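# Lay the towel flat, lengthwise, beside the basket

## Task

Leave the towel lying flat as a single unfolded layer, entirely on the table top and, viewed from above, not overlapping the basket. Its long edges must run straight away from the robot toward the far side of the table. The basket must stay upright with its full base resting on the table. Finish with both hands released and moved away.

## Robot and tools

Robot: two arms, left_arm on the +y side and right_arm on the -y side. Each ends in a four-digit hand with index, middle, ring and thumb and 16 motors. right_arm has a right hand and left_arm a mirrored left hand. Cameras: cam_head_left, cam_head_right, cam_high, cam_left_wrist, cam_right_wrist, each 672x504.

Frames. Scene frame: origin at table-top height, halfway between the nominal arm bases. +x points out over the table, +z points up, +y points toward left_arm. Image left and right do not match arm names. Measured bases: left_arm at (+0.012, +0.317, +0.024) m and right_arm at (+0.008, -0.301, +0.047) m, both turned almost not at all about z. Reported hand positions and quaternions are in each arm's own base frame. The table and fixed cameras are in the scene frame. Motion offsets are in the axes of that arm's current Hand target.

Hand point axes (right hand): +z runs along straight fingers toward the tips. +x runs across the palm away from the thumb. +y points out of the palm side; the palm surface is at y = -0.062 m. Straight fingertips reach about 0.12 m beyond the hand point along +z. The thumb sits on the -x side. On the left hand, +x points toward the thumb instead. A rigid mast sticks out near the wrist on the palm side (x +0.05 to +0.10, z -0.16 to -0.11, up to y +0.06) and can strike objects.

execute_actions(actions, cameras). actions is a list of actions, run in order. Each action lasts 0.5 s and is a list of up to 15 rows, one row per 1/30 s step; if fewer rows are given, the last row repeats. Every row is one flat list of 48 numbers, each in [-1, 1], covering both arms even if only one moves:
- 1-6: left_arm dx, dy, dz, rx, ry, rz.
- 7-22: left hand motor goals.
- 23-24: left current_limit, speed.
- 25-30: right_arm dx to rz.
- 31-46: right hand motor goals.
- 47-48: right current_limit, speed.

The six pose numbers are an offset, not a pose. They are measured from the Hand target as it stood when the action began, along that target's axes. 1.0 means 0.6 m for translation or 180 degrees for rotation. rx, ry, rz form a single rotation vector. Every row in an action counts from the same start, so a ramp means growing values. The next action starts from the new target, so sending the same offset again moves further. All zeros re-requests the present target.

The hand numbers are absolute goals, not offsets. Each maps linearly between its two joint stops. Per hand, in this order only: index_mcp, index_abd, index_pip, index_dip, middle_mcp, middle_abd, middle_pip, middle_dip, ring_mcp, ring_abd, ring_pip, ring_dip, thumb_cmc, thumb_axl, thumb_mcp, thumb_ipl.
- Straight values: mcp +0.75, abd 0.00, pip +0.58, dip +0.70, thumb_cmc +0.71, thumb_axl +0.68, thumb_mcp +0.23, thumb_ipl +0.17.
- Lower values curl fingers toward the palm. For abd, lower swings the finger away from the thumb. Lower thumb_cmc brings the thumb round in front of the palm.
- A 0 is a real goal. To leave a hand unchanged, copy back its hand_goal, hand_current_limit and hand_speed.
- current_limit runs from -1 (0 mA) to +1 (550 mA).
- speed gives (speed+1)/2 of 8.5 rad/s.
- They start at +0.4 and -0.6 and persist until rewritten.

cameras: a list of names, ["all"], or []. With an empty actions list, all images return by default; otherwise none do. An unknown name voids the call. An empty actions list is the way to look around without moving.

zoom_image(camera, region): region is [x0, y0, x1, y1] in pixels, origin at the top-left, no larger than 504x504. It works only on a camera in the latest image set. read_manual(section) returns only licence text. finished_scene(scene=1) ends the scene for good, so call it only once the towel, basket and hands are in their final state.

Results. For each arm:
- end_effector_position (m) and end_effector_quat_wxyz, in the base frame.
- Hand target: the last command after clipping; the next offsets start here.
- Joint positions and velocities; "within noise" means still.
- Joint torques, which include gravity; joints 3 and 4 wrap at ±28 N m.
- Per motor, in the order above: hand_goal, hand_measured, hand_current_ma (positive pushes toward -1), and hand_state (moving, goal, blocked or overload).
- Also hand_current_limit and hand_speed.

Behaviour to expect:
- Orientation is clipped to 40 degrees from the measured one at each step. Position is served before orientation.
- Hands often stop a few cm short of the target and sag lower when loaded. Waiting will not fix this. Send the remaining gap as a new offset, or aim higher.
- Very small moves may not start.
- To stop pressing on something, command the target back past the current hand point.
- A wrist close to the first joint's axis can make the whole arm swing.

Care:
- A gripping motor presses only while its goal lies beyond the object. Motors at or above 495 mA for 5 s shut down for 10 s, then return to their goal.
- If an arm stops, new hand numbers are discarded.
- Holding loads, long reaches or pushing against something heat the motors. MOTOR HOT appears at 85 °C; at 100 °C the arm goes limp (OVER-TEMPERATURE FAULT).
- Never let the hands touch or grip each other, and never strike the table or the camera stand hard.
- Do not drop anything or let go of moving items. Keep the towel and basket on the table and the basket upright. Move smoothly with moderate currents.
- The scene keeps running while you think, and the last command stays in force.

Each tool is called in YAML: its name, and indented under it one key for each argument.

## Session

execute_actions:
  actions: []

Scene clock: 0.00 s.
left_arm: end_effector_position=(+0.6846, -0.1004, +0.2091) hand_goal=(+0.754, +0.000, +0.576, +0.696, +0.754, +0.000, +0.576, +0.696, +0.754, +0.000, +0.576, +0.696, +0.714, +0.678, +0.226, +0.168) hand_measured=(+0.754, +0.000, +0.576, +0.696, +0.754, +0.000, +0.576, +0.696, +0.754, +0.000, +0.576, +0.696, +0.714, +0.678, +0.226, +0.168) hand_current_ma=(+0, +0, +0, +0, +0, +0, +0, +0, +0, +0, +0, +0, +0, +0, +0, +0) hand_state=(goal, goal, goal, goal, goal, goal, goal, goal, goal, overload, goal, goal, goal, goal, goal, goal) hand_current_limit=0.40 hand_speed=-0.60 end_effector_quat_wxyz=(+0.082, +0.192, +0.977, -0.043) | right_arm: end_effector_position=(+0.1816, +0.2978, +0.1111) hand_goal=(+0.754, +0.000, +0.576, +0.696, +0.754, +0.000, +0.576, +0.696, +0.754, +0.000, +0.576, +0.696, +0.714, +0.678, +0.226, +0.168) hand_measured=(+0.754, +0.000, +0.576, +0.696, +0.754, +0.000, +0.576, +0.696, +0.754, +0.000, +0.576, +0.696, +0.714, +0.678, +0.226, +0.168) hand_current_ma=(+0, +0, +0, +0, +0, +0, +0, +0, +0, +0, +0, +0, +0, +0, +0, +0) hand_state=(goal, goal, goal, goal, goal, goal, goal, goal, goal, goal, goal, goal, goal, goal, goal, goal) hand_current_limit=0.40 hand_speed=-0.60 end_effector_quat_wxyz=(+0.516, -0.296, +0.785, +0.173)
Joint positions: left_arm=[-0.252 2.118 2.23 -1.513 0.076 -1.44] | right_arm=[0.87 0.849 0.083 0.341 0.17 -1.532]
Joint velocities: within noise
Joint torques (N m): no reading
Heat: left arm: hottest waist 22 °C; right arm: hottest waist 24 °C.
Hand target: left_arm +0.6894, -0.1016, +0.2288; +0.103, +0.193, +0.975, -0.044 | right_arm +0.1875, +0.3048, +0.1265; +0.528, -0.292, +0.777, +0.180

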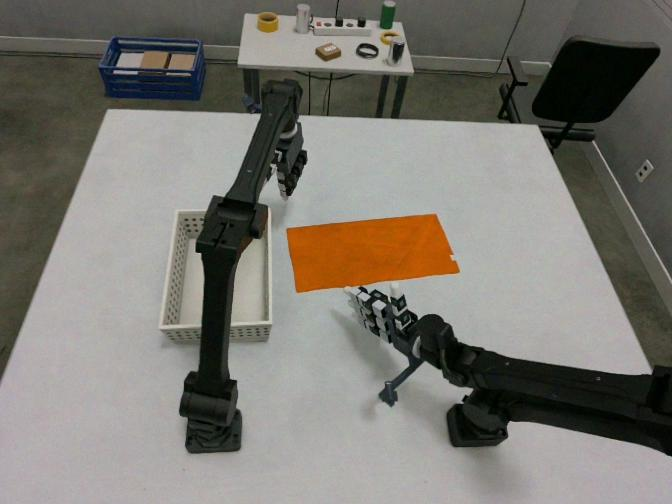

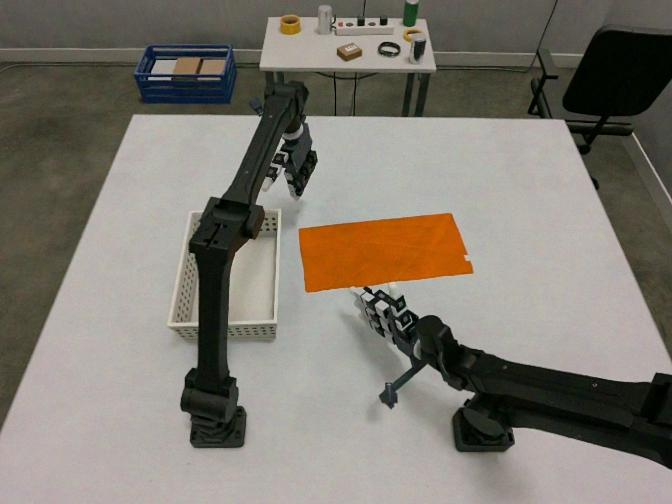

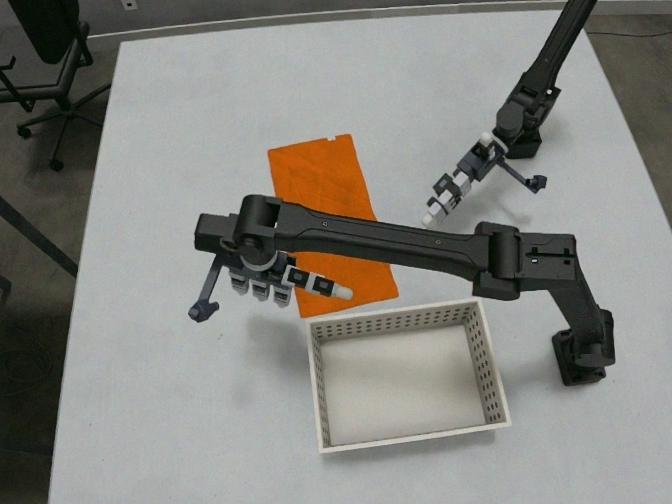

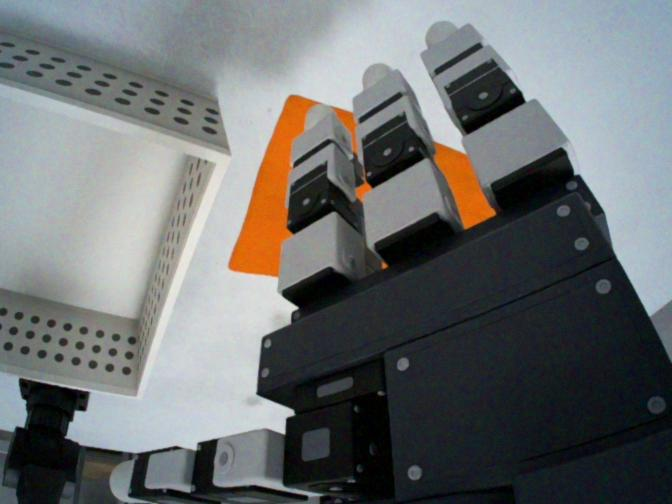

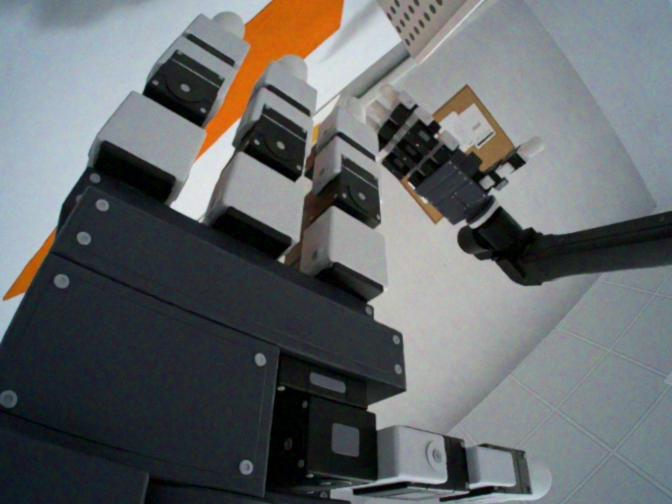

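execute_actions:
  actions:
    - [[0,0,-0.08,0,0,0.11,0.754,0,0.576,0.696,0.754,0,0.576,0.696,0.754,0,0.576,0.696,0.714,0.678,0.226,0.168,0.4,-0.6,-0.1,-0.003,-0.04,0,0.1,0,0.754,0,0.576,0.696,0.754,0,0.576,0.696,0.754,0,0.576,0.696,0.714,0.678,0.226,0.168,0.4,-0.6]]
    - [[0,0,-0.04,0,0,0.05,0.754,0,0.576,0.696,0.754,0,0.576,0.696,0.754,0,0.576,0.696,0.714,0.678,0.226,0.168,0.4,-0.6,-0.1,-0.003,-0.04,0,0.1,0,0.754,0,0.576,0.696,0.754,0,0.576,0.696,0.754,0,0.576,0.696,0.714,0.678,0.226,0.168,0.4,-0.6]]
  cameras: ["cam_high"]

Scene clock: 389.00 s.
left_arm: end_effector_position=(+0.6785, -0.0974, +0.2760) hand_goal=(+0.754, +0.000, +0.576, +0.696, +0.754, +0.000, +0.576, +0.696, +0.754, +0.000, +0.576, +0.696, +0.714, +0.678, +0.226, +0.168) hand_measured=(+0.754, +0.000, +0.576, +0.696, +0.752, +0.000, +0.576, +0.696, +0.752, -0.002, +0.576, +0.696, +0.716, +0.678, +0.222, +0.168) hand_current_ma=(-1, +0, +1, +0, -1, +0, +1, +0, -2, +0, +1, +0, +2, -1, -7, +0) hand_state=(goal, goal, goal, goal, goal, goal, goal, goal, goal, overload, goal, goal, goal, goal, goal, goal) hand_current_limit=0.40 hand_speed=-0.60 end_effector_quat_wxyz=(+0.096, +0.424, +0.900, -0.020) | right_arm: end_effector_position=(+0.1956, +0.3158, +0.2397) hand_goal=(+0.754, +0.000, +0.576, +0.696, +0.754, +0.000, +0.576, +0.696, +0.754, +0.000, +0.576, +0.696, +0.714, +0.678, +0.226, +0.168) hand_measured=(+0.752, -0.004, +0.576, +0.696, +0.752, -0.004, +0.576, +0.696, +0.752, -0.004, +0.576, +0.696, +0.714, +0.678, +0.224, +0.168) hand_current_ma=(+0, -1, +0, +0, -1, -1, +0, +0, -1, -1, +0, +0, +0, +0, -1, +0) hand_state=(goal, goal, goal, goal, goal, goal, goal, goal, goal, goal, goal, goal, goal, goal, goal, goal) hand_current_limit=0.40 hand_speed=-0.60 end_effector_quat_wxyz=(+0.255, -0.346, +0.900, +0.078)
Joint positions: left_arm=[-0.242 1.961 2.132 -1.56 0.076 -0.939] | right_arm=[0.835 0.87 0.818 -0.985 0.088 -1.494]
Joint torques (N m): left_arm=[1.26 -22.36 9.25 0.18 0.21 0.17] | right_arm=[-0.79 -4.13 12.59 1.59 0.16 0.18]
Heat: left arm: hottest shoulder 38 °C; right arm: hottest elbow 32 °C.
Hand target: left_arm +0.6762, -0.0925, +0.2989; +0.111, +0.429, +0.896, -0.017 | right_arm +0.2033, +0.3182, +0.2525; +0.263, -0.333, +0.902, +0.081
Off the commanded pose: left_arm 0.024 m, 2 deg | right_arm 0.015 m, 2 deg.
Images, in order (width x height): cam_high 672x504.

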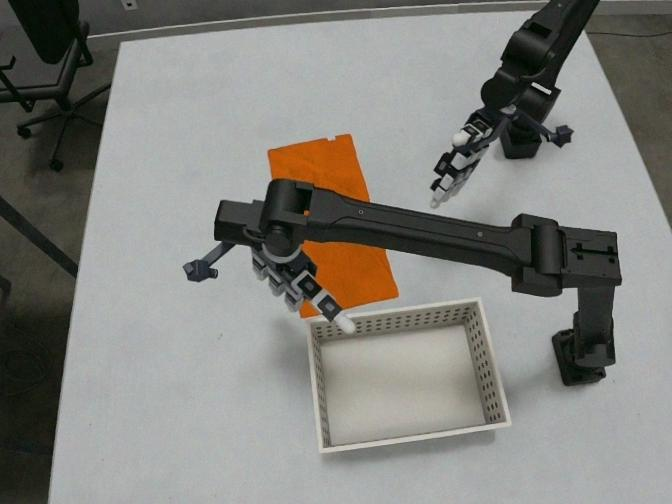

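execute_actions:
  actions:
    - [[0,0,0,0.021,0.068,-0.105,0.1,0.4,0.431,0.986,0.1,-0.333,0.431,0.986,-0.479,0,-0.737,0.116,0.714,0.678,0.226,0.168,0.4,-0.6,0,0,0,0,0.177,0,0.096,0.333,0.431,0.986,0.069,0,0.431,0.986,0.096,-0.333,0.431,0.986,0.714,0.678,0.226,0.168,0.4,-0.6]]
    - [[0.019,-0.077,0.02,0,0,0,0.1,0.4,0.431,0.986,0.1,-0.333,0.431,0.986,-0.479,0,-0.737,0.116,0.714,0.678,0.226,0.168,0.4,-0.6,0,0,0,0,0,0.18,0.096,0.333,0.431,0.986,0.069,0,0.431,0.986,0.096,-0.333,0.431,0.986,0.714,0.678,0.226,0.168,0.4,-0.6]]
    - [[0.019,-0.077,0.02,0,0,0,0.1,0.4,0.431,0.986,0.1,-0.333,0.431,0.986,-0.479,0,-0.737,0.116,0.714,0.678,0.226,0.168,0.4,-0.6,-0.09,-0.096,0.02,0,0,0,0.096,0.333,0.431,0.986,0.069,0,0.431,0.986,0.096,-0.333,0.431,0.986,0.714,0.678,0.226,0.168,0.4,-0.6]]
    - [[0.019,-0.077,0.02,0,0,0,0.1,0.4,0.431,0.986,0.1,-0.333,0.431,0.986,-0.479,0,-0.737,0.116,0.714,0.678,0.226,0.168,0.4,-0.6,-0.09,-0.096,0.02,0,0,0,0.096,0.333,0.431,0.986,0.069,0,0.431,0.986,0.096,-0.333,0.431,0.986,0.714,0.678,0.226,0.168,0.4,-0.6]]
    - [[0.019,-0.077,0.02,0,0,0,0.1,0.4,0.431,0.986,0.1,-0.333,0.431,0.986,-0.479,0,-0.737,0.116,0.714,0.678,0.226,0.168,0.4,-0.6,-0.09,-0.096,0.02,0,0,0,0.096,0.333,0.431,0.986,0.069,0,0.431,0.986,0.096,-0.333,0.431,0.986,0.714,0.678,0.226,0.168,0.4,-0.6]]
    - [[0.019,-0.077,0.02,0,0,0,0.1,0.4,0.431,0.986,0.1,-0.333,0.431,0.986,-0.479,0,-0.737,0.116,0.714,0.678,0.226,0.168,0.4,-0.6,-0.09,-0.096,0.02,0,0,0,0.096,0.333,0.431,0.986,0.069,0,0.431,0.986,0.096,-0.333,0.431,0.986,0.714,0.678,0.226,0.168,0.4,-0.6]]
  cameras: ["cam_high", "cam_head_left"]

Scene clock: 596.53 s.
left_arm: end_effector_position=(+0.5019, -0.2622, +0.2278) hand_goal=(+0.100, +0.400, +0.432, +0.986, +0.100, -0.332, +0.432, +0.986, -0.478, +0.000, -0.736, +0.116, +0.714, +0.678, +0.226, +0.168) hand_measured=(+0.106, +0.396, +0.436, +0.984, +0.108, -0.330, +0.432, +0.984, -0.464, -0.128, -0.734, +0.118, +0.712, +0.678, +0.222, +0.168) hand_current_ma=(+13, -5, +7, -3, +15, +2, +0, -3, +32, +0, +4, +3, -2, -1, -11, -1) hand_state=(goal, goal, goal, goal, goal, goal, goal, goal, goal, overload, goal, goal, goal, goal, goal, goal) hand_current_limit=0.40 hand_speed=-0.60 end_effector_quat_wxyz=(-0.027, +0.291, +0.956, -0.011) | right_arm: end_effector_position=(+0.4387, +0.1111, +0.1948) hand_goal=(+0.096, +0.334, +0.432, +0.986, +0.070, +0.000, +0.432, +0.986, +0.096, -0.332, +0.432, +0.986, +0.714, +0.678, +0.226, +0.168) hand_measured=(+0.102, +0.332, +0.434, +0.984, +0.076, -0.002, +0.436, +0.984, +0.102, -0.330, +0.434, +0.984, +0.714, +0.678, +0.222, +0.168) hand_current_ma=(+4, +0, +1, -1, +3, +0, +1, -1, +4, +0, +1, -1, +0, +0, -2, +0) hand_state=(goal, goal, goal, goal, goal, goal, goal, goal, goal, goal, goal, goal, goal, goal, goal, goal) hand_current_limit=0.40 hand_speed=-0.60 end_effector_quat_wxyz=(-0.013, -0.053, +0.998, -0.013)
Joint positions: left_arm=[-0.618 1.92 1.957 -1.652 0.039 -1.598] | right_arm=[0.069 1.484 1.303 -1.416 0.026 -1.608]
Joint torques (N m): left_arm=[0.67 -20.66 8.72 0.55 -0.17 -0.18] | right_arm=[1.03 -13.04 12.67 0.28 -0.37 -0.14]
Heat: left arm: hottest shoulder 45 °C; right arm: hottest elbow 37 °C.
Hand target: left_arm +0.5032, -0.2588, +0.2476; -0.003, +0.279, +0.960, -0.019 | right_arm +0.4489, +0.1175, +0.2136; +0.009, -0.067, +0.998, -0.011
Off the commanded pose: left_arm 0.020 m, 3 deg | right_arm 0.022 m, 3 deg.
Images, in order (width x height): cam_head_left 672x504, cam_high 672x504.

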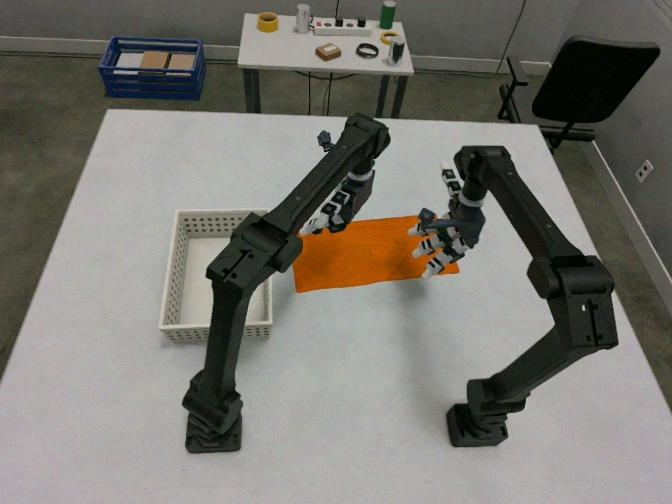

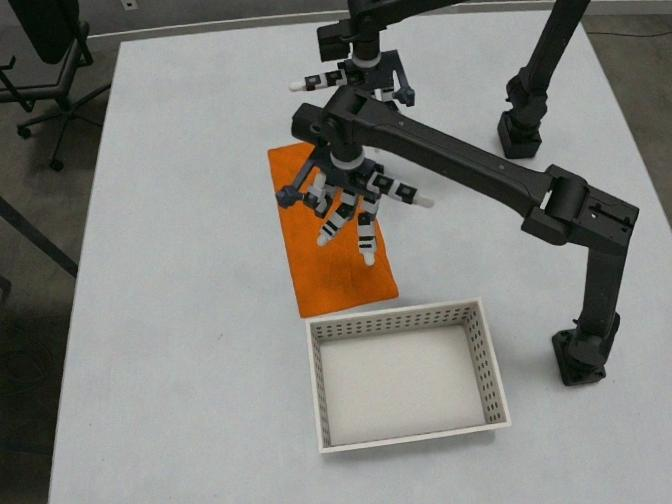

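execute_actions:
  actions:
    - [[0.001,-0.022,0.079,0,0,0,0.1,0.4,0.431,0.986,0.1,-0.333,0.431,0.986,-0.479,0,-0.737,0.116,0.714,0.678,0.226,0.168,0.4,-0.6,-0.059,-0.062,0.074,0,0,0,0.096,0.333,0.431,0.986,0.069,0,0.431,0.986,0.096,-0.333,0.431,0.986,0.714,0.678,0.226,0.168,0.4,-0.6]]
    - [[0.001,-0.022,0.079,0,0,0,0.1,0.4,0.431,0.986,0.1,-0.333,0.431,0.986,-0.479,0,-0.737,0.116,0.714,0.678,0.226,0.168,0.4,-0.6,-0.059,-0.062,0.074,0,0,0,0.096,0.333,0.431,0.986,0.069,0,0.431,0.986,0.096,-0.333,0.431,0.986,0.714,0.678,0.226,0.168,0.4,-0.6]]
    - [[0.001,-0.022,0.079,0,0,0,0.1,0.4,0.431,0.986,0.1,-0.333,0.431,0.986,-0.479,0,-0.737,0.116,0.714,0.678,0.226,0.168,0.4,-0.6,-0.059,-0.062,0.074,0,0,0,0.096,0.333,0.431,0.986,0.069,0,0.431,0.986,0.096,-0.333,0.431,0.986,0.714,0.678,0.226,0.168,0.4,-0.6]]
  cameras: ["all"]

Scene clock: 618.57 s.
left_arm: end_effector_position=(+0.4749, -0.2908, +0.0988) hand_goal=(+0.100, +0.400, +0.432, +0.986, +0.100, -0.332, +0.432, +0.986, -0.478, +0.000, -0.736, +0.116, +0.714, +0.678, +0.226, +0.168) hand_measured=(+0.104, +0.398, +0.436, +0.984, +0.106, -0.330, +0.432, +0.984, -0.466, -0.128, -0.734, +0.118, +0.714, +0.678, +0.224, +0.168) hand_current_ma=(+8, -2, +6, -3, +14, +2, +0, -3, +26, +0, +4, +3, -1, -1, -6, -1) hand_state=(goal, goal, goal, goal, goal, goal, goal, goal, goal, overload, goal, goal, goal, goal, goal, goal) hand_current_limit=0.40 hand_speed=-0.60 end_effector_quat_wxyz=(-0.017, +0.286, +0.958, -0.014) | right_arm: end_effector_position=(+0.5558, +0.0195, +0.0662) hand_goal=(+0.096, +0.334, +0.432, +0.986, +0.070, +0.000, +0.432, +0.986, +0.096, -0.332, +0.432, +0.986, +0.714, +0.678, +0.226, +0.168) hand_measured=(+0.102, +0.332, +0.434, +0.984, +0.076, +0.000, +0.436, +0.984, +0.104, -0.332, +0.434, +0.984, +0.712, +0.678, +0.222, +0.168) hand_current_ma=(+4, +0, +1, -1, +4, +0, +1, -1, +4, +0, +1, -1, +0, +0, -2, +0) hand_state=(goal, goal, goal, goal, goal, goal, goal, goal, goal, goal, goal, goal, goal, goal, goal, goal) hand_current_limit=0.40 hand_speed=-0.60 end_effector_quat_wxyz=(-0.015, -0.058, +0.998, -0.008)
Joint positions: left_arm=[-0.684 1.943 1.651 -1.3 0.039 -1.674] | right_arm=[-0.116 1.887 1.473 -1.183 0.022 -1.802]
Joint velocities: left_arm=[within noise] | right_arm=[0.005 -0.005 -0.007 0.002 -0.168 -0.051]
Joint torques (N m): left_arm=[-0.15 -18.73 8.94 0.5 -0.16 -0.25] | right_arm=[0.15 -18.61 11.71 0.27 -0.35 -0.17]
Heat: left arm: hottest shoulder 42 °C; right arm: hottest elbow 35 °C.
Hand target: left_arm +0.4781, -0.2961, +0.1069; -0.004, +0.279, +0.960, -0.019 | right_arm +0.5714, +0.0183, +0.0846; +0.008, -0.067, +0.998, -0.011
Off the commanded pose: left_arm 0.010 m, 2 deg | right_arm 0.024 m, 3 deg.

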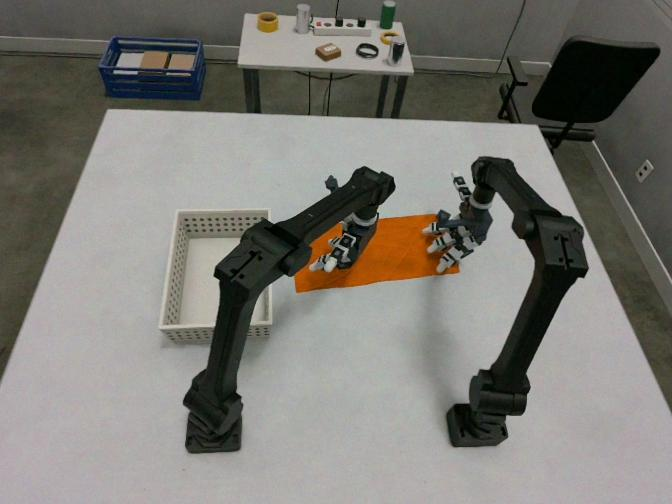

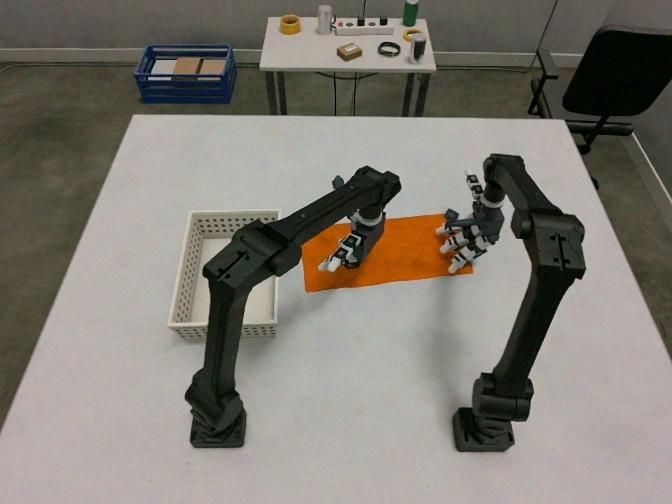

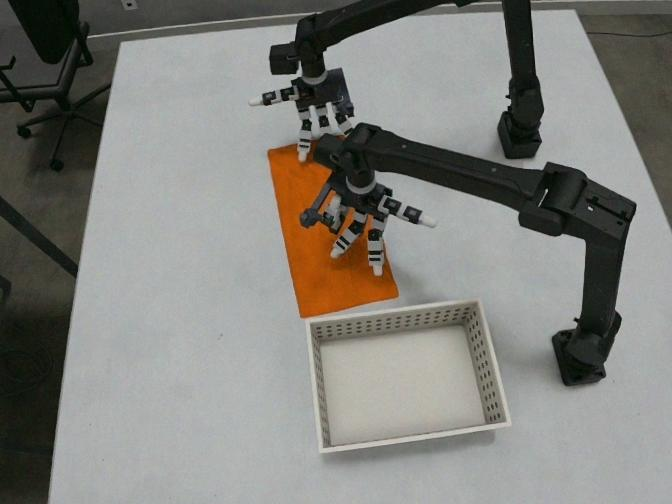

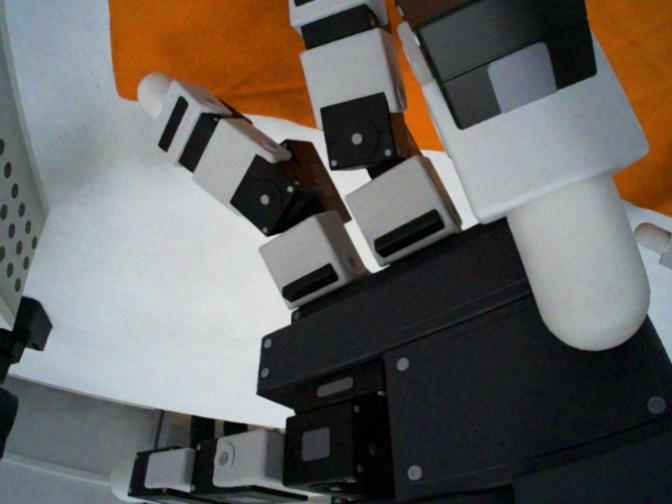

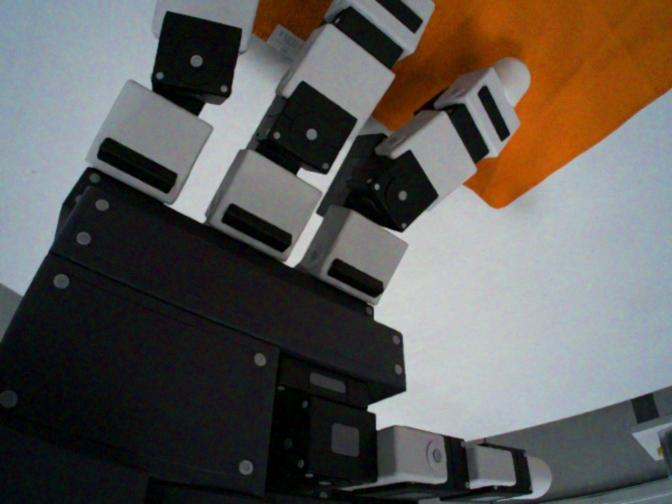

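zoom_image:
  camera: "cam_high"
  region: [240, 60, 460, 340]

zoom_image:
  camera: "cam_head_left"
  region: [260, 150, 520, 320]

Scaled by 1.800 from the camera's 672x504 image, which has a finer 960x720 frame.

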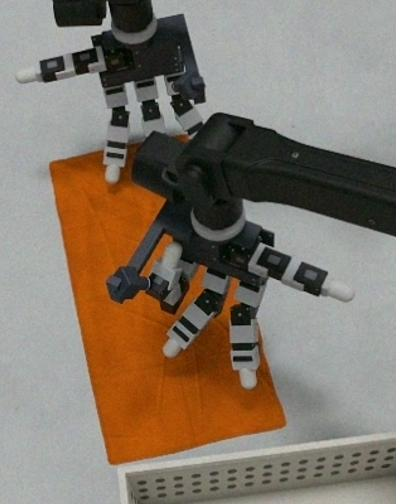

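Scaled by 1.938 from the camera's 672x504 image, which has a finer 960x720 frame.

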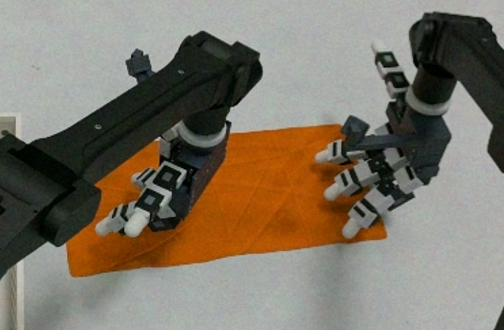

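execute_actions:
  actions:
    - [[-0.0235,0.055,0,0,0,0,0.1,0.4,0.431,0.986,0.1,-0.333,0.431,0.986,-0.479,0,-0.737,0.116,0.714,0.678,0.226,0.168,-0.2,-0.6,-0.07,-0.008,0,0,0,0,0.096,0.333,0.431,0.986,0.069,0,0.431,0.986,0.096,-0.333,0.431,0.986,0.714,0.678,0.226,0.168,-0.2,-0.6]]
    - [[0,0,0.056,0,0,0,0.1,0.4,0.431,0.986,0.1,-0.333,0.431,0.986,-0.479,0,-0.737,0.116,0.714,0.678,0.226,0.168,-0.2,-0.6,0,0,0.04,0,0,0,0.096,0.333,0.431,0.986,0.069,0,0.431,0.986,0.096,-0.333,0.431,0.986,0.714,0.678,0.226,0.168,-0.2,-0.6]]
  cameras: ["cam_high", "cam_head_left"]

Scene clock: 652.80 s.
left_arm: end_effector_position=(+0.5033, -0.2698, +0.0704) hand_goal=(+0.100, +0.400, +0.432, +0.986, +0.100, -0.332, +0.432, +0.986, -0.478, +0.000, -0.736, +0.116, +0.714, +0.678, +0.226, +0.168) hand_measured=(+0.104, +0.398, +0.436, +0.984, +0.106, -0.330, +0.432, +0.984, -0.466, -0.128, -0.734, +0.118, +0.714, +0.678, +0.224, +0.168) hand_current_ma=(+9, -2, +6, -3, +14, +2, +0, -3, +26, +0, +4, +3, -1, -1, -6, -1) hand_state=(goal, goal, goal, goal, goal, goal, goal, goal, goal, overload, goal, goal, goal, goal, goal, goal) hand_current_limit=-0.20 hand_speed=-0.60 end_effector_quat_wxyz=(-0.011, +0.268, +0.963, -0.017) | right_arm: end_effector_position=(+0.6082, +0.0134, +0.0637) hand_goal=(+0.096, +0.334, +0.432, +0.986, +0.070, +0.000, +0.432, +0.986, +0.096, -0.332, +0.432, +0.986, +0.714, +0.678, +0.226, +0.168) hand_measured=(+0.102, +0.332, +0.434, +0.984, +0.076, +0.000, +0.436, +0.984, +0.104, -0.332, +0.434, +0.984, +0.712, +0.678, +0.222, +0.168) hand_current_ma=(+4, +0, +1, -1, +4, +0, +1, -1, +4, +0, +1, -1, +0, +0, -2, +0) hand_state=(goal, goal, goal, goal, goal, goal, goal, goal, goal, goal, goal, goal, goal, goal, goal, goal) hand_current_limit=-0.20 hand_speed=-0.60 end_effector_quat_wxyz=(+0.003, -0.059, +0.998, -0.012)
Joint positions: left_arm=[-0.625 1.99 1.649 -1.239 0.039 -1.653] | right_arm=[-0.116 1.996 1.637 -1.202 0.022 -1.805]
Joint torques (N m): left_arm=[-0.56 -18.9 8.1 0.65 -0.16 0.13] | right_arm=[0.79 -18.84 9.7 0.87 -0.36 -0.07]
Heat: left arm: hottest shoulder 42 °C; right arm: hottest elbow 35 °C.
Hand target: left_arm +0.5071, -0.2769, +0.0722; -0.003, +0.279, +0.960, -0.019 | right_arm +0.6141, +0.0186, +0.0613; +0.008, -0.067, +0.998, -0.011
Off the commanded pose: left_arm 0.008 m, 2 deg | right_arm 0.008 m, 1 deg.
Images, in order (width x height): cam_head_left 672x504, cam_high 672x504.

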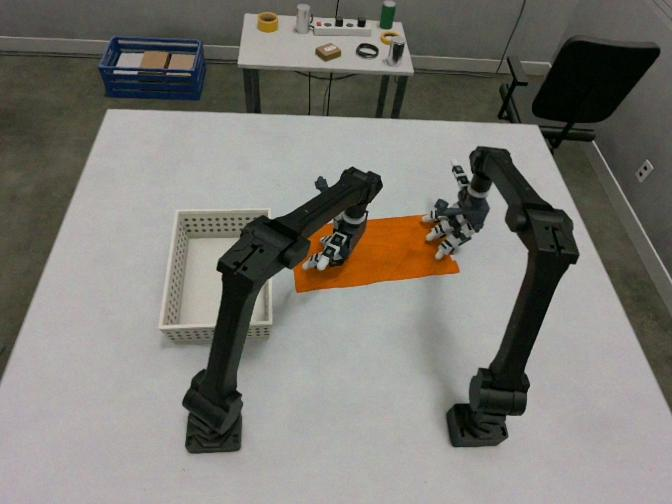

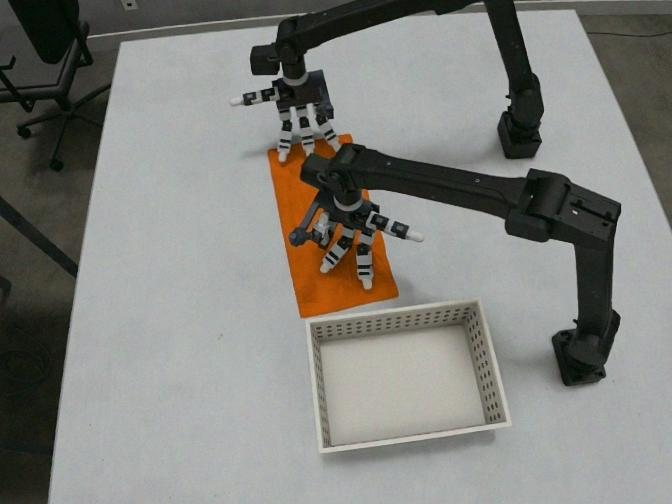

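execute_actions:
  actions:
    - [[0,0,0.035,0,0,0,0.1,0.4,0.431,0.986,0.1,-0.333,0.431,0.986,-0.479,0,-0.737,0.116,0.714,0.678,0.226,0.168,-0.2,-0.6,0.003,0.035,0.045,0,0,0,0.096,0.333,0.431,0.986,0.069,0,0.431,0.986,0.096,-0.333,0.431,0.986,0.714,0.678,0.226,0.168,-0.2,-0.6]]

Scene clock: 660.63 s.
left_arm: end_effector_position=(+0.5045, -0.2711, +0.0564) hand_goal=(+0.100, +0.400, +0.432, +0.986, +0.100, -0.332, +0.432, +0.986, -0.478, +0.000, -0.736, +0.116, +0.714, +0.678, +0.226, +0.168) hand_measured=(+0.104, +0.398, +0.436, +0.984, +0.086, -0.332, +0.422, +0.982, -0.466, -0.128, -0.734, +0.118, +0.714, +0.678, +0.224, +0.168) hand_current_ma=(+9, -2, +6, -3, -33, +0, -22, -5, +26, +0, +4, +3, -1, -1, -6, -1) hand_state=(goal, goal, goal, goal, goal, goal, goal, goal, goal, overload, goal, goal, goal, goal, goal, goal) hand_current_limit=-0.20 hand_speed=-0.60 end_effector_quat_wxyz=(-0.006, +0.268, +0.963, -0.018) | right_arm: end_effector_position=(+0.6099, +0.0301, +0.0477) hand_goal=(+0.096, +0.334, +0.432, +0.986, +0.070, +0.000, +0.432, +0.986, +0.096, -0.332, +0.432, +0.986, +0.714, +0.678, +0.226, +0.168) hand_measured=(+0.090, +0.336, +0.426, +0.982, +0.066, +0.000, +0.426, +0.984, +0.098, -0.332, +0.430, +0.984, +0.714, +0.678, +0.222, +0.168) hand_current_ma=(-2, +1, -3, -1, -2, +0, -2, -1, +0, +0, +0, -1, +0, +0, -3, +0) hand_state=(goal, goal, goal, goal, goal, goal, goal, goal, goal, goal, goal, goal, goal, goal, goal, goal) hand_current_limit=-0.20 hand_speed=-0.60 end_effector_quat_wxyz=(+0.015, -0.067, +0.998, -0.013)
Joint positions: left_arm=[-0.626 2.001 1.627 -1.196 0.038 -1.653] | right_arm=[-0.089 2.001 1.599 -1.135 0.02 -1.795]
Joint torques (N m): left_arm=[-0.73 -17.32 7.97 0.72 -0.15 0.11] | right_arm=[1.38 -18.2 8.06 1.03 -0.25 0.15]
Heat: left arm: hottest shoulder 41 °C; right arm: hottest elbow 35 °C.
Hand target: left_arm +0.5068, -0.2777, +0.0513; -0.003, +0.279, +0.960, -0.019 | right_arm +0.6101, +0.0386, +0.0340; +0.009, -0.067, +0.998, -0.012
Off the commanded pose: left_arm 0.009 m, 1 deg | right_arm 0.016 m, 1 deg.

execute_actions:
  actions:
    - [[0,0,0.025,0,0,0,0.1,0.4,0.431,0.986,0.1,-0.333,0.431,0.986,-0.479,0,-0.737,0.116,0.714,0.678,0.226,0.168,-0.2,-0.6,0,0,0.02,0,0,0,0.096,0.333,0.431,0.986,0.069,0,0.431,0.986,0.096,-0.333,0.431,0.986,0.714,0.678,0.226,0.168,-0.2,-0.6]]
  cameras: ["cam_high"]

Scene clock: 671.03 s.
left_arm: end_effector_position=(+0.5055, -0.2727, +0.0521) hand_goal=(+0.100, +0.400, +0.432, +0.986, +0.100, -0.332, +0.432, +0.986, -0.478, +0.000, -0.736, +0.116, +0.714, +0.678, +0.226, +0.168) hand_measured=(+0.090, +0.408, +0.422, +0.984, +0.074, -0.326, +0.414, +0.980, -0.466, -0.128, -0.734, +0.118, +0.714, +0.678, +0.224, +0.168) hand_current_ma=(-22, +11, -19, -3, -71, +7, -42, -11, +26, +0, +4, +3, -1, -1, -6, -1) hand_state=(goal, goal, goal, goal, blocked, goal, goal, goal, goal, overload, goal, goal, goal, goal, goal, goal) hand_current_limit=-0.20 hand_speed=-0.60 end_effector_quat_wxyz=(+0.000, +0.270, +0.963, -0.019) | right_arm: end_effector_position=(+0.6111, +0.0300, +0.0458) hand_goal=(+0.096, +0.334, +0.432, +0.986, +0.070, +0.000, +0.432, +0.986, +0.096, -0.332, +0.432, +0.986, +0.714, +0.678, +0.226, +0.168) hand_measured=(+0.086, +0.332, +0.424, +0.982, +0.056, -0.004, +0.422, +0.984, +0.086, -0.340, +0.426, +0.984, +0.714, +0.678, +0.222, +0.168) hand_current_ma=(-8, +0, -5, -1, -11, -1, -6, -1, -8, -4, -3, -1, +0, +0, -3, +0) hand_state=(goal, goal, goal, goal, goal, goal, goal, goal, goal, goal, goal, goal, goal, goal, goal, goal) hand_current_limit=-0.20 hand_speed=-0.60 end_effector_quat_wxyz=(+0.019, -0.067, +0.997, -0.013)
Joint positions: left_arm=[-0.628 2.001 1.616 -1.172 0.035 -1.653] | right_arm=[-0.089 2.001 1.594 -1.121 0.02 -1.795]
Joint torques (N m): left_arm=[-0.38 -15.68 7.49 1.01 -0.04 0.12] | right_arm=[1.03 -17.03 7.5 1.48 -0.25 0.14]
Heat: left arm: hottest shoulder 39 °C; right arm: hottest elbow 34 °C.
Hand target: left_arm +0.5065, -0.2781, +0.0362; -0.003, +0.279, +0.960, -0.019 | right_arm +0.6104, +0.0383, +0.0220; +0.009, -0.067, +0.998, -0.012
Off the commanded pose: left_arm 0.017 m, 1 deg | right_arm 0.025 m, 1 deg.
Images, in order (width x height): cam_high 672x504.

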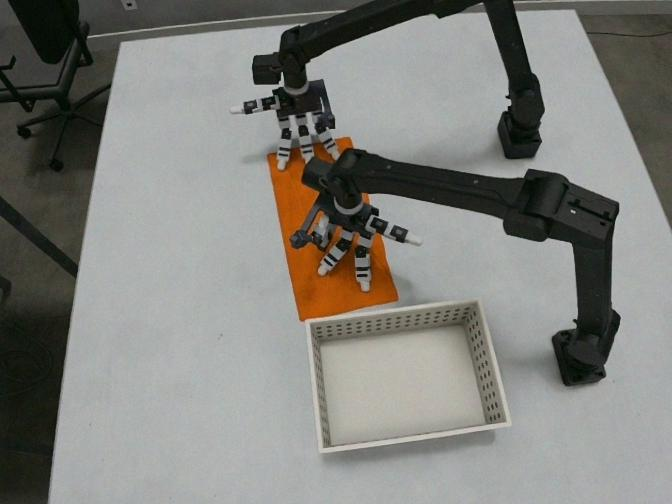

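execute_actions:
  actions:
    - [[-0.0201,0.018,0,0,0,0.0333,0.1,0.4,0.431,0.986,0.1,-0.333,0.431,0.986,-0.479,0,-0.737,0.116,0.714,0.678,0.226,0.168,-0.2,-0.6,0.0333,-0.006,0,0,0,0.0333,0.096,0.333,0.431,0.986,0.069,0,0.431,0.986,0.096,-0.333,0.431,0.986,0.714,0.678,0.226,0.168,-0.2,-0.6]]
    - [[-0.0201,0.018,0,0,0,0.0333,0.1,0.4,0.431,0.986,0.1,-0.333,0.431,0.986,-0.479,0,-0.737,0.116,0.714,0.678,0.226,0.168,-0.2,-0.6,0.0333,-0.005,0,0,0,0.0333,0.096,0.333,0.431,0.986,0.069,0,0.431,0.986,0.096,-0.333,0.431,0.986,0.714,0.678,0.226,0.168,-0.2,-0.6]]
  cameras: ["cam_high"]

Scene clock: 708.07 s.
left_arm: end_effector_position=(+0.5265, -0.2732, +0.0513) hand_goal=(+0.100, +0.400, +0.432, +0.986, +0.100, -0.332, +0.432, +0.986, -0.478, +0.000, -0.736, +0.116, +0.714, +0.678, +0.226, +0.168) hand_measured=(+0.086, +0.414, +0.420, +0.984, +0.070, -0.322, +0.412, +0.978, -0.466, -0.128, -0.734, +0.118, +0.714, +0.678, +0.224, +0.168) hand_current_ma=(-34, +26, -27, -4, -86, +16, -51, -15, +26, +0, +4, +3, +0, -1, -6, -1) hand_state=(goal, goal, goal, goal, blocked, goal, blocked, goal, goal, overload, goal, goal, goal, goal, goal, goal) hand_current_limit=-0.20 hand_speed=-0.60 end_effector_quat_wxyz=(+0.002, +0.366, +0.930, -0.017) | right_arm: end_effector_position=(+0.5755, +0.0325, +0.0387) hand_goal=(+0.096, +0.334, +0.432, +0.986, +0.070, +0.000, +0.432, +0.986, +0.096, -0.332, +0.432, +0.986, +0.714, +0.678, +0.226, +0.168) hand_measured=(+0.070, +0.336, +0.412, +0.978, +0.038, +0.000, +0.408, +0.978, +0.054, -0.338, +0.408, +0.978, +0.712, +0.678, +0.222, +0.168) hand_current_ma=(-31, +0, -18, -5, -44, +0, -24, -5, -66, -2, -24, -5, +0, +0, -3, +0) hand_state=(blocked, goal, goal, goal, blocked, goal, blocked, goal, blocked, goal, blocked, goal, goal, goal, goal, goal) hand_current_limit=-0.20 hand_speed=-0.60 end_effector_quat_wxyz=(+0.022, +0.021, +1.000, -0.007)
Joint positions: left_arm=[-0.616 2.003 1.616 -1.172 0.033 -1.437] | right_arm=[-0.089 1.89 1.391 -1.028 0.011 -1.617]
Joint torques (N m): left_arm=[0.97 -15.15 9.11 0.62 0.11 0.38] | right_arm=[-0.38 -16.44 6.56 1.2 0.13 0.26]
Heat: left arm: hottest shoulder 36 °C; right arm: hottest elbow 31 °C.
Hand target: left_arm +0.5386, -0.2746, +0.0356; -0.001, +0.378, +0.926, -0.019 | right_arm +0.5710, +0.0285, +0.0213; +0.009, +0.038, +0.999, -0.011
Off the commanded pose: left_arm 0.020 m, 2 deg | right_arm 0.018 m, 2 deg.
Images, in order (width x height): cam_high 672x504.

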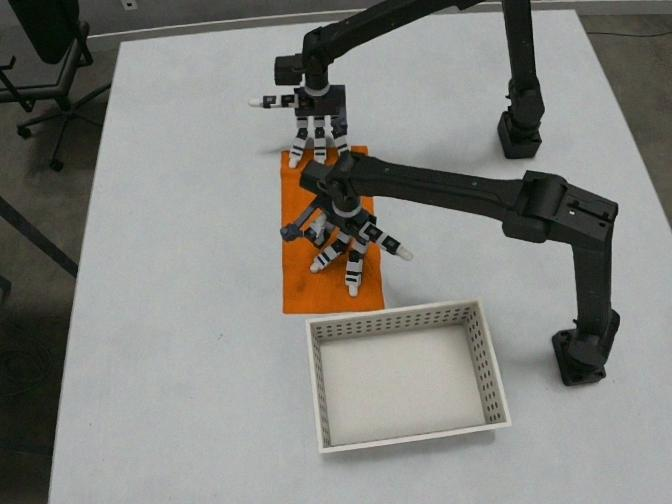

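execute_actions:
  actions:
    - [[-0.0113,0.0098,0,0,0,0.0333,0.1,0.4,0.431,0.986,0.1,-0.333,0.431,0.986,-0.479,0,-0.737,0.116,0.714,0.678,0.226,0.168,-0.2,-0.6,0.045,-0.0045,-0.003,0,0,0.0333,0.096,0.333,0.431,0.986,0.069,0,0.431,0.986,0.096,-0.333,0.431,0.986,0.714,0.678,0.226,0.168,-0.2,-0.6]]
    - [[-0.0121,0.0089,0,0,0,0.0333,0.1,0.4,0.431,0.986,0.1,-0.333,0.431,0.986,-0.479,0,-0.737,0.116,0.714,0.678,0.226,0.168,-0.2,-0.6,0.045,-0.0057,-0.003,0,0,0.0333,0.096,0.333,0.431,0.986,0.069,0,0.431,0.986,0.096,-0.333,0.431,0.986,0.714,0.678,0.226,0.168,-0.2,-0.6]]
    - [[-0.0131,0.0081,0,0,0,0.0333,0.1,0.4,0.431,0.986,0.1,-0.333,0.431,0.986,-0.479,0,-0.737,0.116,0.714,0.678,0.226,0.168,-0.2,-0.6,0.0446,-0.007,-0.003,0,0,0.0333,0.096,0.333,0.431,0.986,0.069,0,0.431,0.986,0.096,-0.333,0.431,0.986,0.714,0.678,0.226,0.168,-0.2,-0.6]]
  cameras: ["cam_high", "cam_head_left"]

Scene clock: 732.07 s.
left_arm: end_effector_position=(+0.5558, -0.2793, +0.0519) hand_goal=(+0.100, +0.400, +0.432, +0.986, +0.100, -0.332, +0.432, +0.986, -0.478, +0.000, -0.736, +0.116, +0.714, +0.678, +0.226, +0.168) hand_measured=(+0.084, +0.416, +0.418, +0.982, +0.070, -0.322, +0.410, +0.978, -0.466, -0.128, -0.734, +0.118, +0.716, +0.678, +0.224, +0.168) hand_current_ma=(-39, +30, -31, -6, -87, +18, -52, -15, +26, +0, +4, +3, +3, -1, -6, -1) hand_state=(goal, goal, goal, goal, blocked, goal, blocked, goal, goal, overload, goal, goal, goal, goal, goal, goal) hand_current_limit=-0.20 hand_speed=-0.60 end_effector_quat_wxyz=(+0.005, +0.507, +0.862, -0.016) | right_arm: end_effector_position=(+0.4933, +0.0297, +0.0358) hand_goal=(+0.096, +0.334, +0.432, +0.986, +0.070, +0.000, +0.432, +0.986, +0.096, -0.332, +0.432, +0.986, +0.714, +0.678, +0.226, +0.168) hand_measured=(+0.072, +0.334, +0.412, +0.976, +0.038, -0.002, +0.404, +0.974, +0.056, -0.338, +0.408, +0.976, +0.712, +0.678, +0.222, +0.168) hand_current_ma=(-30, +0, -20, -6, -42, +0, -31, -8, -62, -2, -27, -7, +0, +0, -3, +0) hand_state=(blocked, goal, blocked, goal, blocked, goal, blocked, goal, blocked, goal, blocked, goal, goal, goal, goal, goal) hand_current_limit=-0.20 hand_speed=-0.60 end_effector_quat_wxyz=(+0.019, +0.185, +0.983, -0.002)
Joint positions: left_arm=[-0.595 2.003 1.616 -1.172 0.031 -1.103] | right_arm=[-0.089 1.656 1.042 -0.92 0.007 -1.289]
Joint torques (N m): left_arm=[0.79 -16.21 8.39 1.02 0.18 0.31] | right_arm=[1.14 -12.86 6.69 0.92 0.33 0.29]
Heat: left arm: hottest shoulder 38 °C; right arm: hottest elbow 30 °C.
Hand target: left_arm +0.5647, -0.2811, +0.0354; +0.002, +0.518, +0.855, -0.019 | right_arm +0.4899, +0.0328, +0.0253; +0.011, +0.194, +0.981, -0.009
Off the commanded pose: left_arm 0.019 m, 2 deg | right_arm 0.012 m, 2 deg.
Images, in order (width x height): cam_head_left 672x504, cam_high 672x504.

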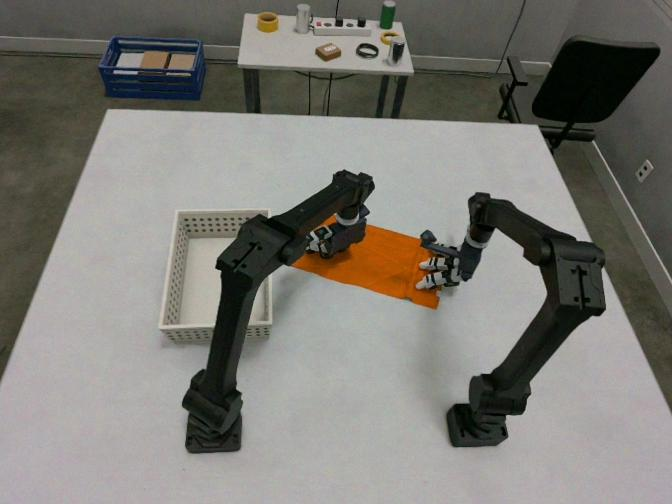

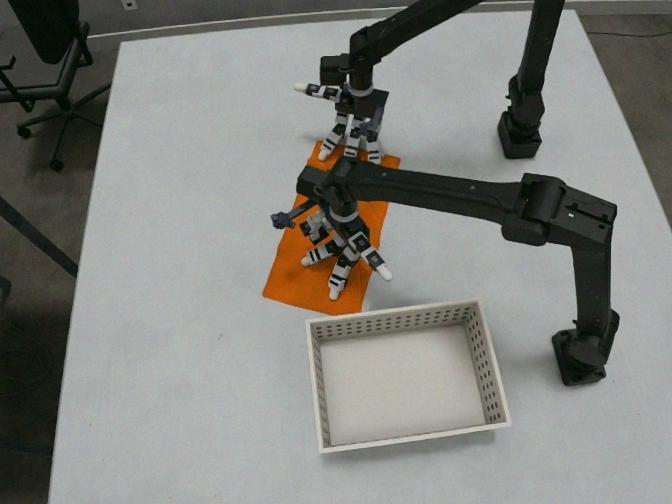

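execute_actions:
  actions:
    - [[-0.0141,0.0075,0,0,0,0.0333,0.1,0.4,0.431,0.986,0.1,-0.333,0.431,0.986,-0.479,0,-0.737,0.116,0.714,0.678,0.226,0.168,-0.2,-0.6,0.0442,-0.0083,-0.002,0,0,0.0333,0.096,0.333,0.431,0.986,0.069,0,0.431,0.986,0.096,-0.333,0.431,0.986,0.714,0.678,0.226,0.168,-0.2,-0.6]]
    - [[-0.0152,0.0069,0,0,0,0.0333,0.1,0.4,0.431,0.986,0.1,-0.333,0.431,0.986,-0.479,0,-0.737,0.116,0.714,0.678,0.226,0.168,-0.2,-0.6,0.0437,-0.0094,-0.002,0,0,0.0333,0.096,0.333,0.431,0.986,0.069,0,0.431,0.986,0.096,-0.333,0.431,0.986,0.714,0.678,0.226,0.168,-0.2,-0.6]]
    - [[-0.0163,0.0064,0,0,0,0.0333,0.1,0.4,0.431,0.986,0.1,-0.333,0.431,0.986,-0.479,0,-0.737,0.116,0.714,0.678,0.226,0.168,-0.2,-0.6,0.0431,-0.0104,-0.002,0,0,0.0333,0.096,0.333,0.431,0.986,0.069,0,0.431,0.986,0.096,-0.333,0.431,0.986,0.714,0.678,0.226,0.168,-0.2,-0.6]]
    - [[-0.0175,0.0061,0,0,0,0.0333,0.1,0.4,0.431,0.986,0.1,-0.333,0.431,0.986,-0.479,0,-0.737,0.116,0.714,0.678,0.226,0.168,-0.2,-0.6,0.0424,-0.0114,-0.002,0,0,0.0333,0.096,0.333,0.431,0.986,0.069,0,0.431,0.986,0.096,-0.333,0.431,0.986,0.714,0.678,0.226,0.168,-0.2,-0.6]]
  cameras: ["cam_high", "cam_head_left"]

Scene clock: 767.27 s.
left_arm: end_effector_position=(+0.5815, -0.3041, +0.0517) hand_goal=(+0.100, +0.400, +0.432, +0.986, +0.100, -0.332, +0.432, +0.986, -0.478, +0.000, -0.736, +0.116, +0.714, +0.678, +0.226, +0.168) hand_measured=(+0.080, +0.416, +0.414, +0.980, +0.070, -0.320, +0.410, +0.978, -0.466, -0.128, -0.734, +0.118, +0.716, +0.678, +0.224, +0.168) hand_current_ma=(-52, +33, -41, -10, -89, +20, -53, -16, +26, +0, +4, +3, +3, -1, -6, -1) hand_state=(goal, goal, goal, goal, blocked, goal, blocked, goal, goal, overload, goal, goal, goal, goal, goal, goal) hand_current_limit=-0.20 hand_speed=-0.60 end_effector_quat_wxyz=(+0.008, +0.673, +0.740, -0.013) | right_arm: end_effector_position=(+0.3950, +0.0669, +0.0338) hand_goal=(+0.096, +0.334, +0.432, +0.986, +0.070, +0.000, +0.432, +0.986, +0.096, -0.332, +0.432, +0.986, +0.714, +0.678, +0.226, +0.168) hand_measured=(+0.086, +0.332, +0.418, +0.978, +0.046, -0.002, +0.410, +0.974, +0.058, -0.340, +0.408, +0.974, +0.712, +0.678, +0.222, +0.168) hand_current_ma=(-6, +0, -10, -5, -26, -1, -23, -8, -59, -4, -26, -7, +0, +0, -3, +0) hand_state=(goal, goal, goal, goal, blocked, goal, blocked, goal, blocked, goal, blocked, goal, goal, goal, goal, goal) hand_current_limit=-0.20 hand_speed=-0.60 end_effector_quat_wxyz=(+0.022, +0.383, +0.923, +0.002)
Joint positions: left_arm=[-0.582 2.009 1.623 -1.172 0.027 -0.677] | right_arm=[0.082 1.362 0.694 -0.863 0.017 -0.702]
Joint torques (N m): left_arm=[0.73 -15.79 9.99 0.69 0.36 0.32] | right_arm=[0.85 -8.12 6.91 0.39 0.19 0.27]
Heat: left arm: hottest shoulder 39 °C; right arm: hottest elbow 29 °C.
Hand target: left_arm +0.5915, -0.3117, +0.0359; +0.005, +0.684, +0.729, -0.018 | right_arm +0.3888, +0.0666, +0.0274; +0.013, +0.393, +0.919, -0.006
Off the commanded pose: left_arm 0.020 m, 2 deg | right_arm 0.009 m, 2 deg.
Images, in order (width x height): cam_head_left 672x504, cam_high 672x504.

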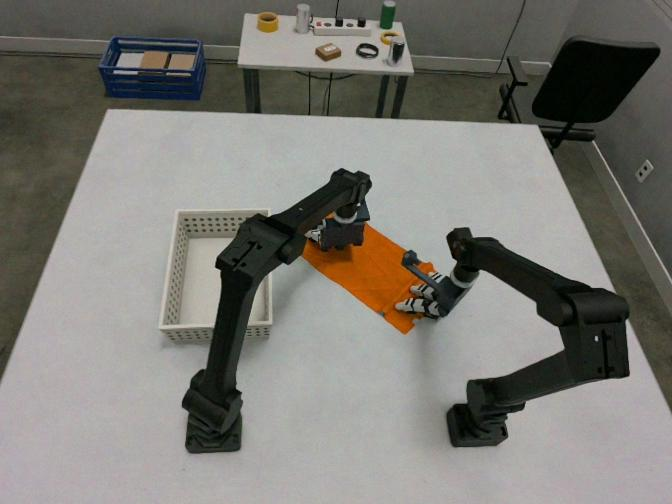

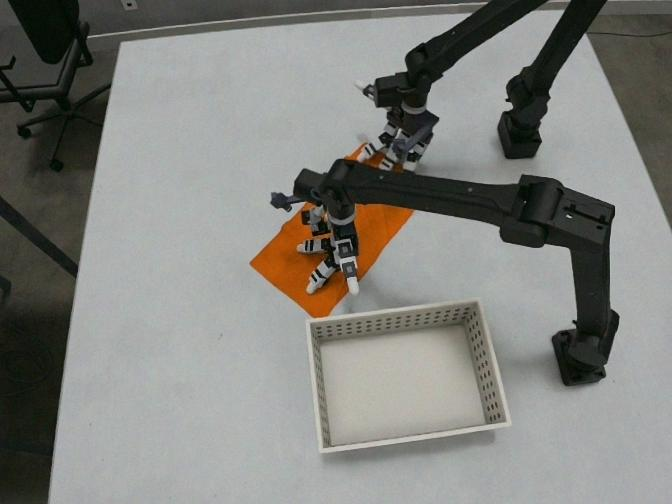

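execute_actions:
  actions:
    - [[-0.0186,0.0059,0,0,0,0.0333,0.1,0.4,0.431,0.986,0.1,-0.333,0.431,0.986,-0.479,0,-0.737,0.116,0.714,0.678,0.226,0.168,-0.2,-0.6,0.0416,-0.0123,0.003,0,0,0.0333,0.096,0.333,0.431,0.986,0.069,0,0.431,0.986,0.096,-0.333,0.431,0.986,0.714,0.678,0.226,0.168,-0.2,-0.6]]
    - [[-0.0199,0.0058,0,0,0,0.0333,0.1,0.4,0.431,0.986,0.1,-0.333,0.431,0.986,-0.479,0,-0.737,0.116,0.714,0.678,0.226,0.168,-0.2,-0.6,0.0407,-0.0131,0.003,0,0,0.0333,0.096,0.333,0.431,0.986,0.069,0,0.431,0.986,0.096,-0.333,0.431,0.986,0.714,0.678,0.226,0.168,-0.2,-0.6]]
    - [[-0.0211,0.0058,0,0,0,0.0333,0.1,0.4,0.431,0.986,0.1,-0.333,0.431,0.986,-0.479,0,-0.737,0.116,0.714,0.678,0.226,0.168,-0.2,-0.6,0.0397,-0.0138,0.002,0,0,0.0333,0.096,0.333,0.431,0.986,0.069,0,0.431,0.986,0.096,-0.333,0.431,0.986,0.714,0.678,0.226,0.168,-0.2,-0.6]]
    - [[-0.0223,0.006,0,0,0,0.0333,0.1,0.4,0.431,0.986,0.1,-0.333,0.431,0.986,-0.479,0,-0.737,0.116,0.714,0.678,0.226,0.168,-0.2,-0.6,0.0386,-0.0144,0.002,0,0,0.0333,0.096,0.333,0.431,0.986,0.069,0,0.431,0.986,0.096,-0.333,0.431,0.986,0.714,0.678,0.226,0.168,-0.2,-0.6]]
  cameras: ["cam_high", "cam_head_left"]

Scene clock: 786.17 s.
left_arm: end_effector_position=(+0.6004, -0.3480, +0.0528) hand_goal=(+0.100, +0.400, +0.432, +0.986, +0.100, -0.332, +0.432, +0.986, -0.478, +0.000, -0.736, +0.116, +0.714, +0.678, +0.226, +0.168) hand_measured=(+0.078, +0.418, +0.412, +0.980, +0.070, -0.320, +0.410, +0.978, -0.466, -0.128, -0.734, +0.118, +0.716, +0.678, +0.224, +0.168) hand_current_ma=(-62, +36, -49, -12, -89, +20, -53, -16, +26, +0, +4, +3, +4, -1, -6, -1) hand_state=(blocked, goal, blocked, goal, blocked, goal, blocked, goal, goal, overload, goal, goal, goal, goal, goal, goal) hand_current_limit=-0.20 hand_speed=-0.60 end_effector_quat_wxyz=(+0.018, +0.808, +0.588, -0.007) | right_arm: end_effector_position=(+0.3197, +0.1337, +0.0294) hand_goal=(+0.096, +0.334, +0.432, +0.986, +0.070, +0.000, +0.432, +0.986, +0.096, -0.332, +0.432, +0.986, +0.714, +0.678, +0.226, +0.168) hand_measured=(+0.082, +0.332, +0.420, +0.978, +0.046, -0.004, +0.410, +0.974, +0.052, -0.340, +0.406, +0.974, +0.712, +0.678, +0.222, +0.168) hand_current_ma=(-12, +0, -8, -5, -30, -1, -23, -8, -71, -4, -30, -8, +0, +0, -3, +0) hand_state=(goal, goal, goal, goal, blocked, goal, blocked, goal, blocked, goal, blocked, goal, goal, goal, goal, goal) hand_current_limit=-0.20 hand_speed=-0.60 end_effector_quat_wxyz=(+0.022, +0.566, +0.824, +0.014)
Joint positions: left_arm=[-0.582 2.041 1.671 -1.172 0.027 -0.27] | right_arm=[0.51 1.213 0.544 -0.857 0.027 0.142]
Joint torques (N m): left_arm=[-0.44 -15.91 10.35 0.06 0.47 0.26] | right_arm=[0.67 -5.6 6.09 0.24 0.24 0.29]
Heat: left arm: hottest elbow 37 °C; right arm: hottest elbow 29 °C.
Hand target: left_arm +0.6005, -0.3616, +0.0375; +0.009, +0.821, +0.571, -0.017 | right_arm +0.3078, +0.1269, +0.0185; +0.014, +0.575, +0.818, -0.004
Off the commanded pose: left_arm 0.020 m, 3 deg | right_arm 0.018 m, 3 deg.
Images, in order (width x height): cam_head_left 672x504, cam_high 672x504.

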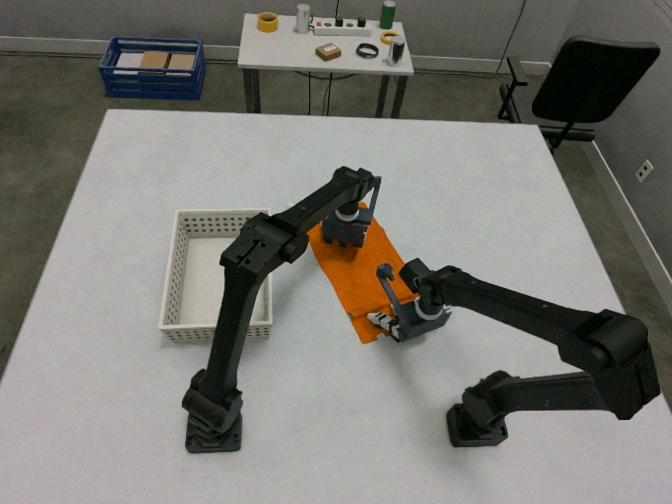

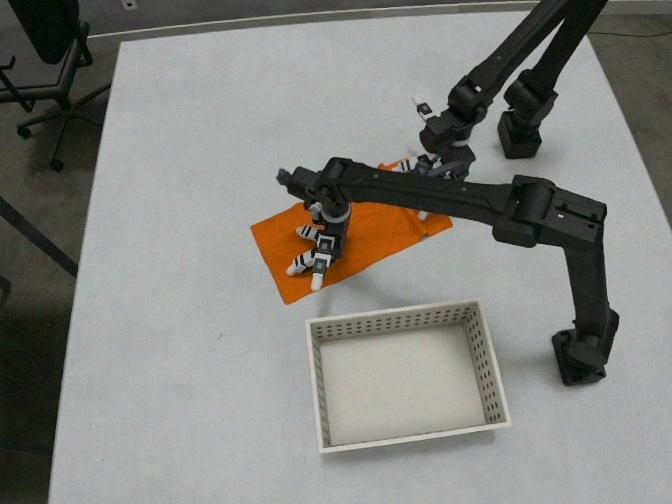

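zoom_image:
  camera: "cam_head_left"
  region: [280, 180, 480, 360]

zoom_image:
  camera: "cam_high"
  region: [230, 120, 480, 320]

Scaled by 2.520 from the camera's 672x504 image, which has a finer 960x720 frame.

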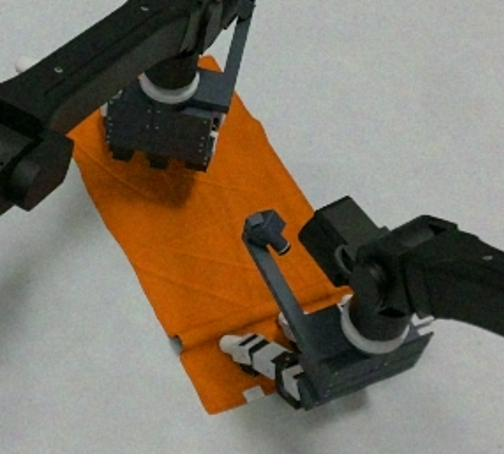

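Scaled by 2.016 from the camera's 672x504 image, which has a finer 960x720 frame.

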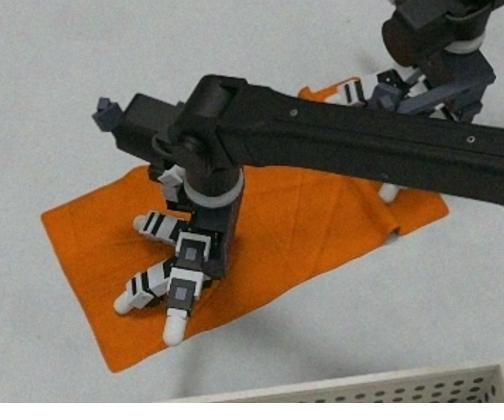

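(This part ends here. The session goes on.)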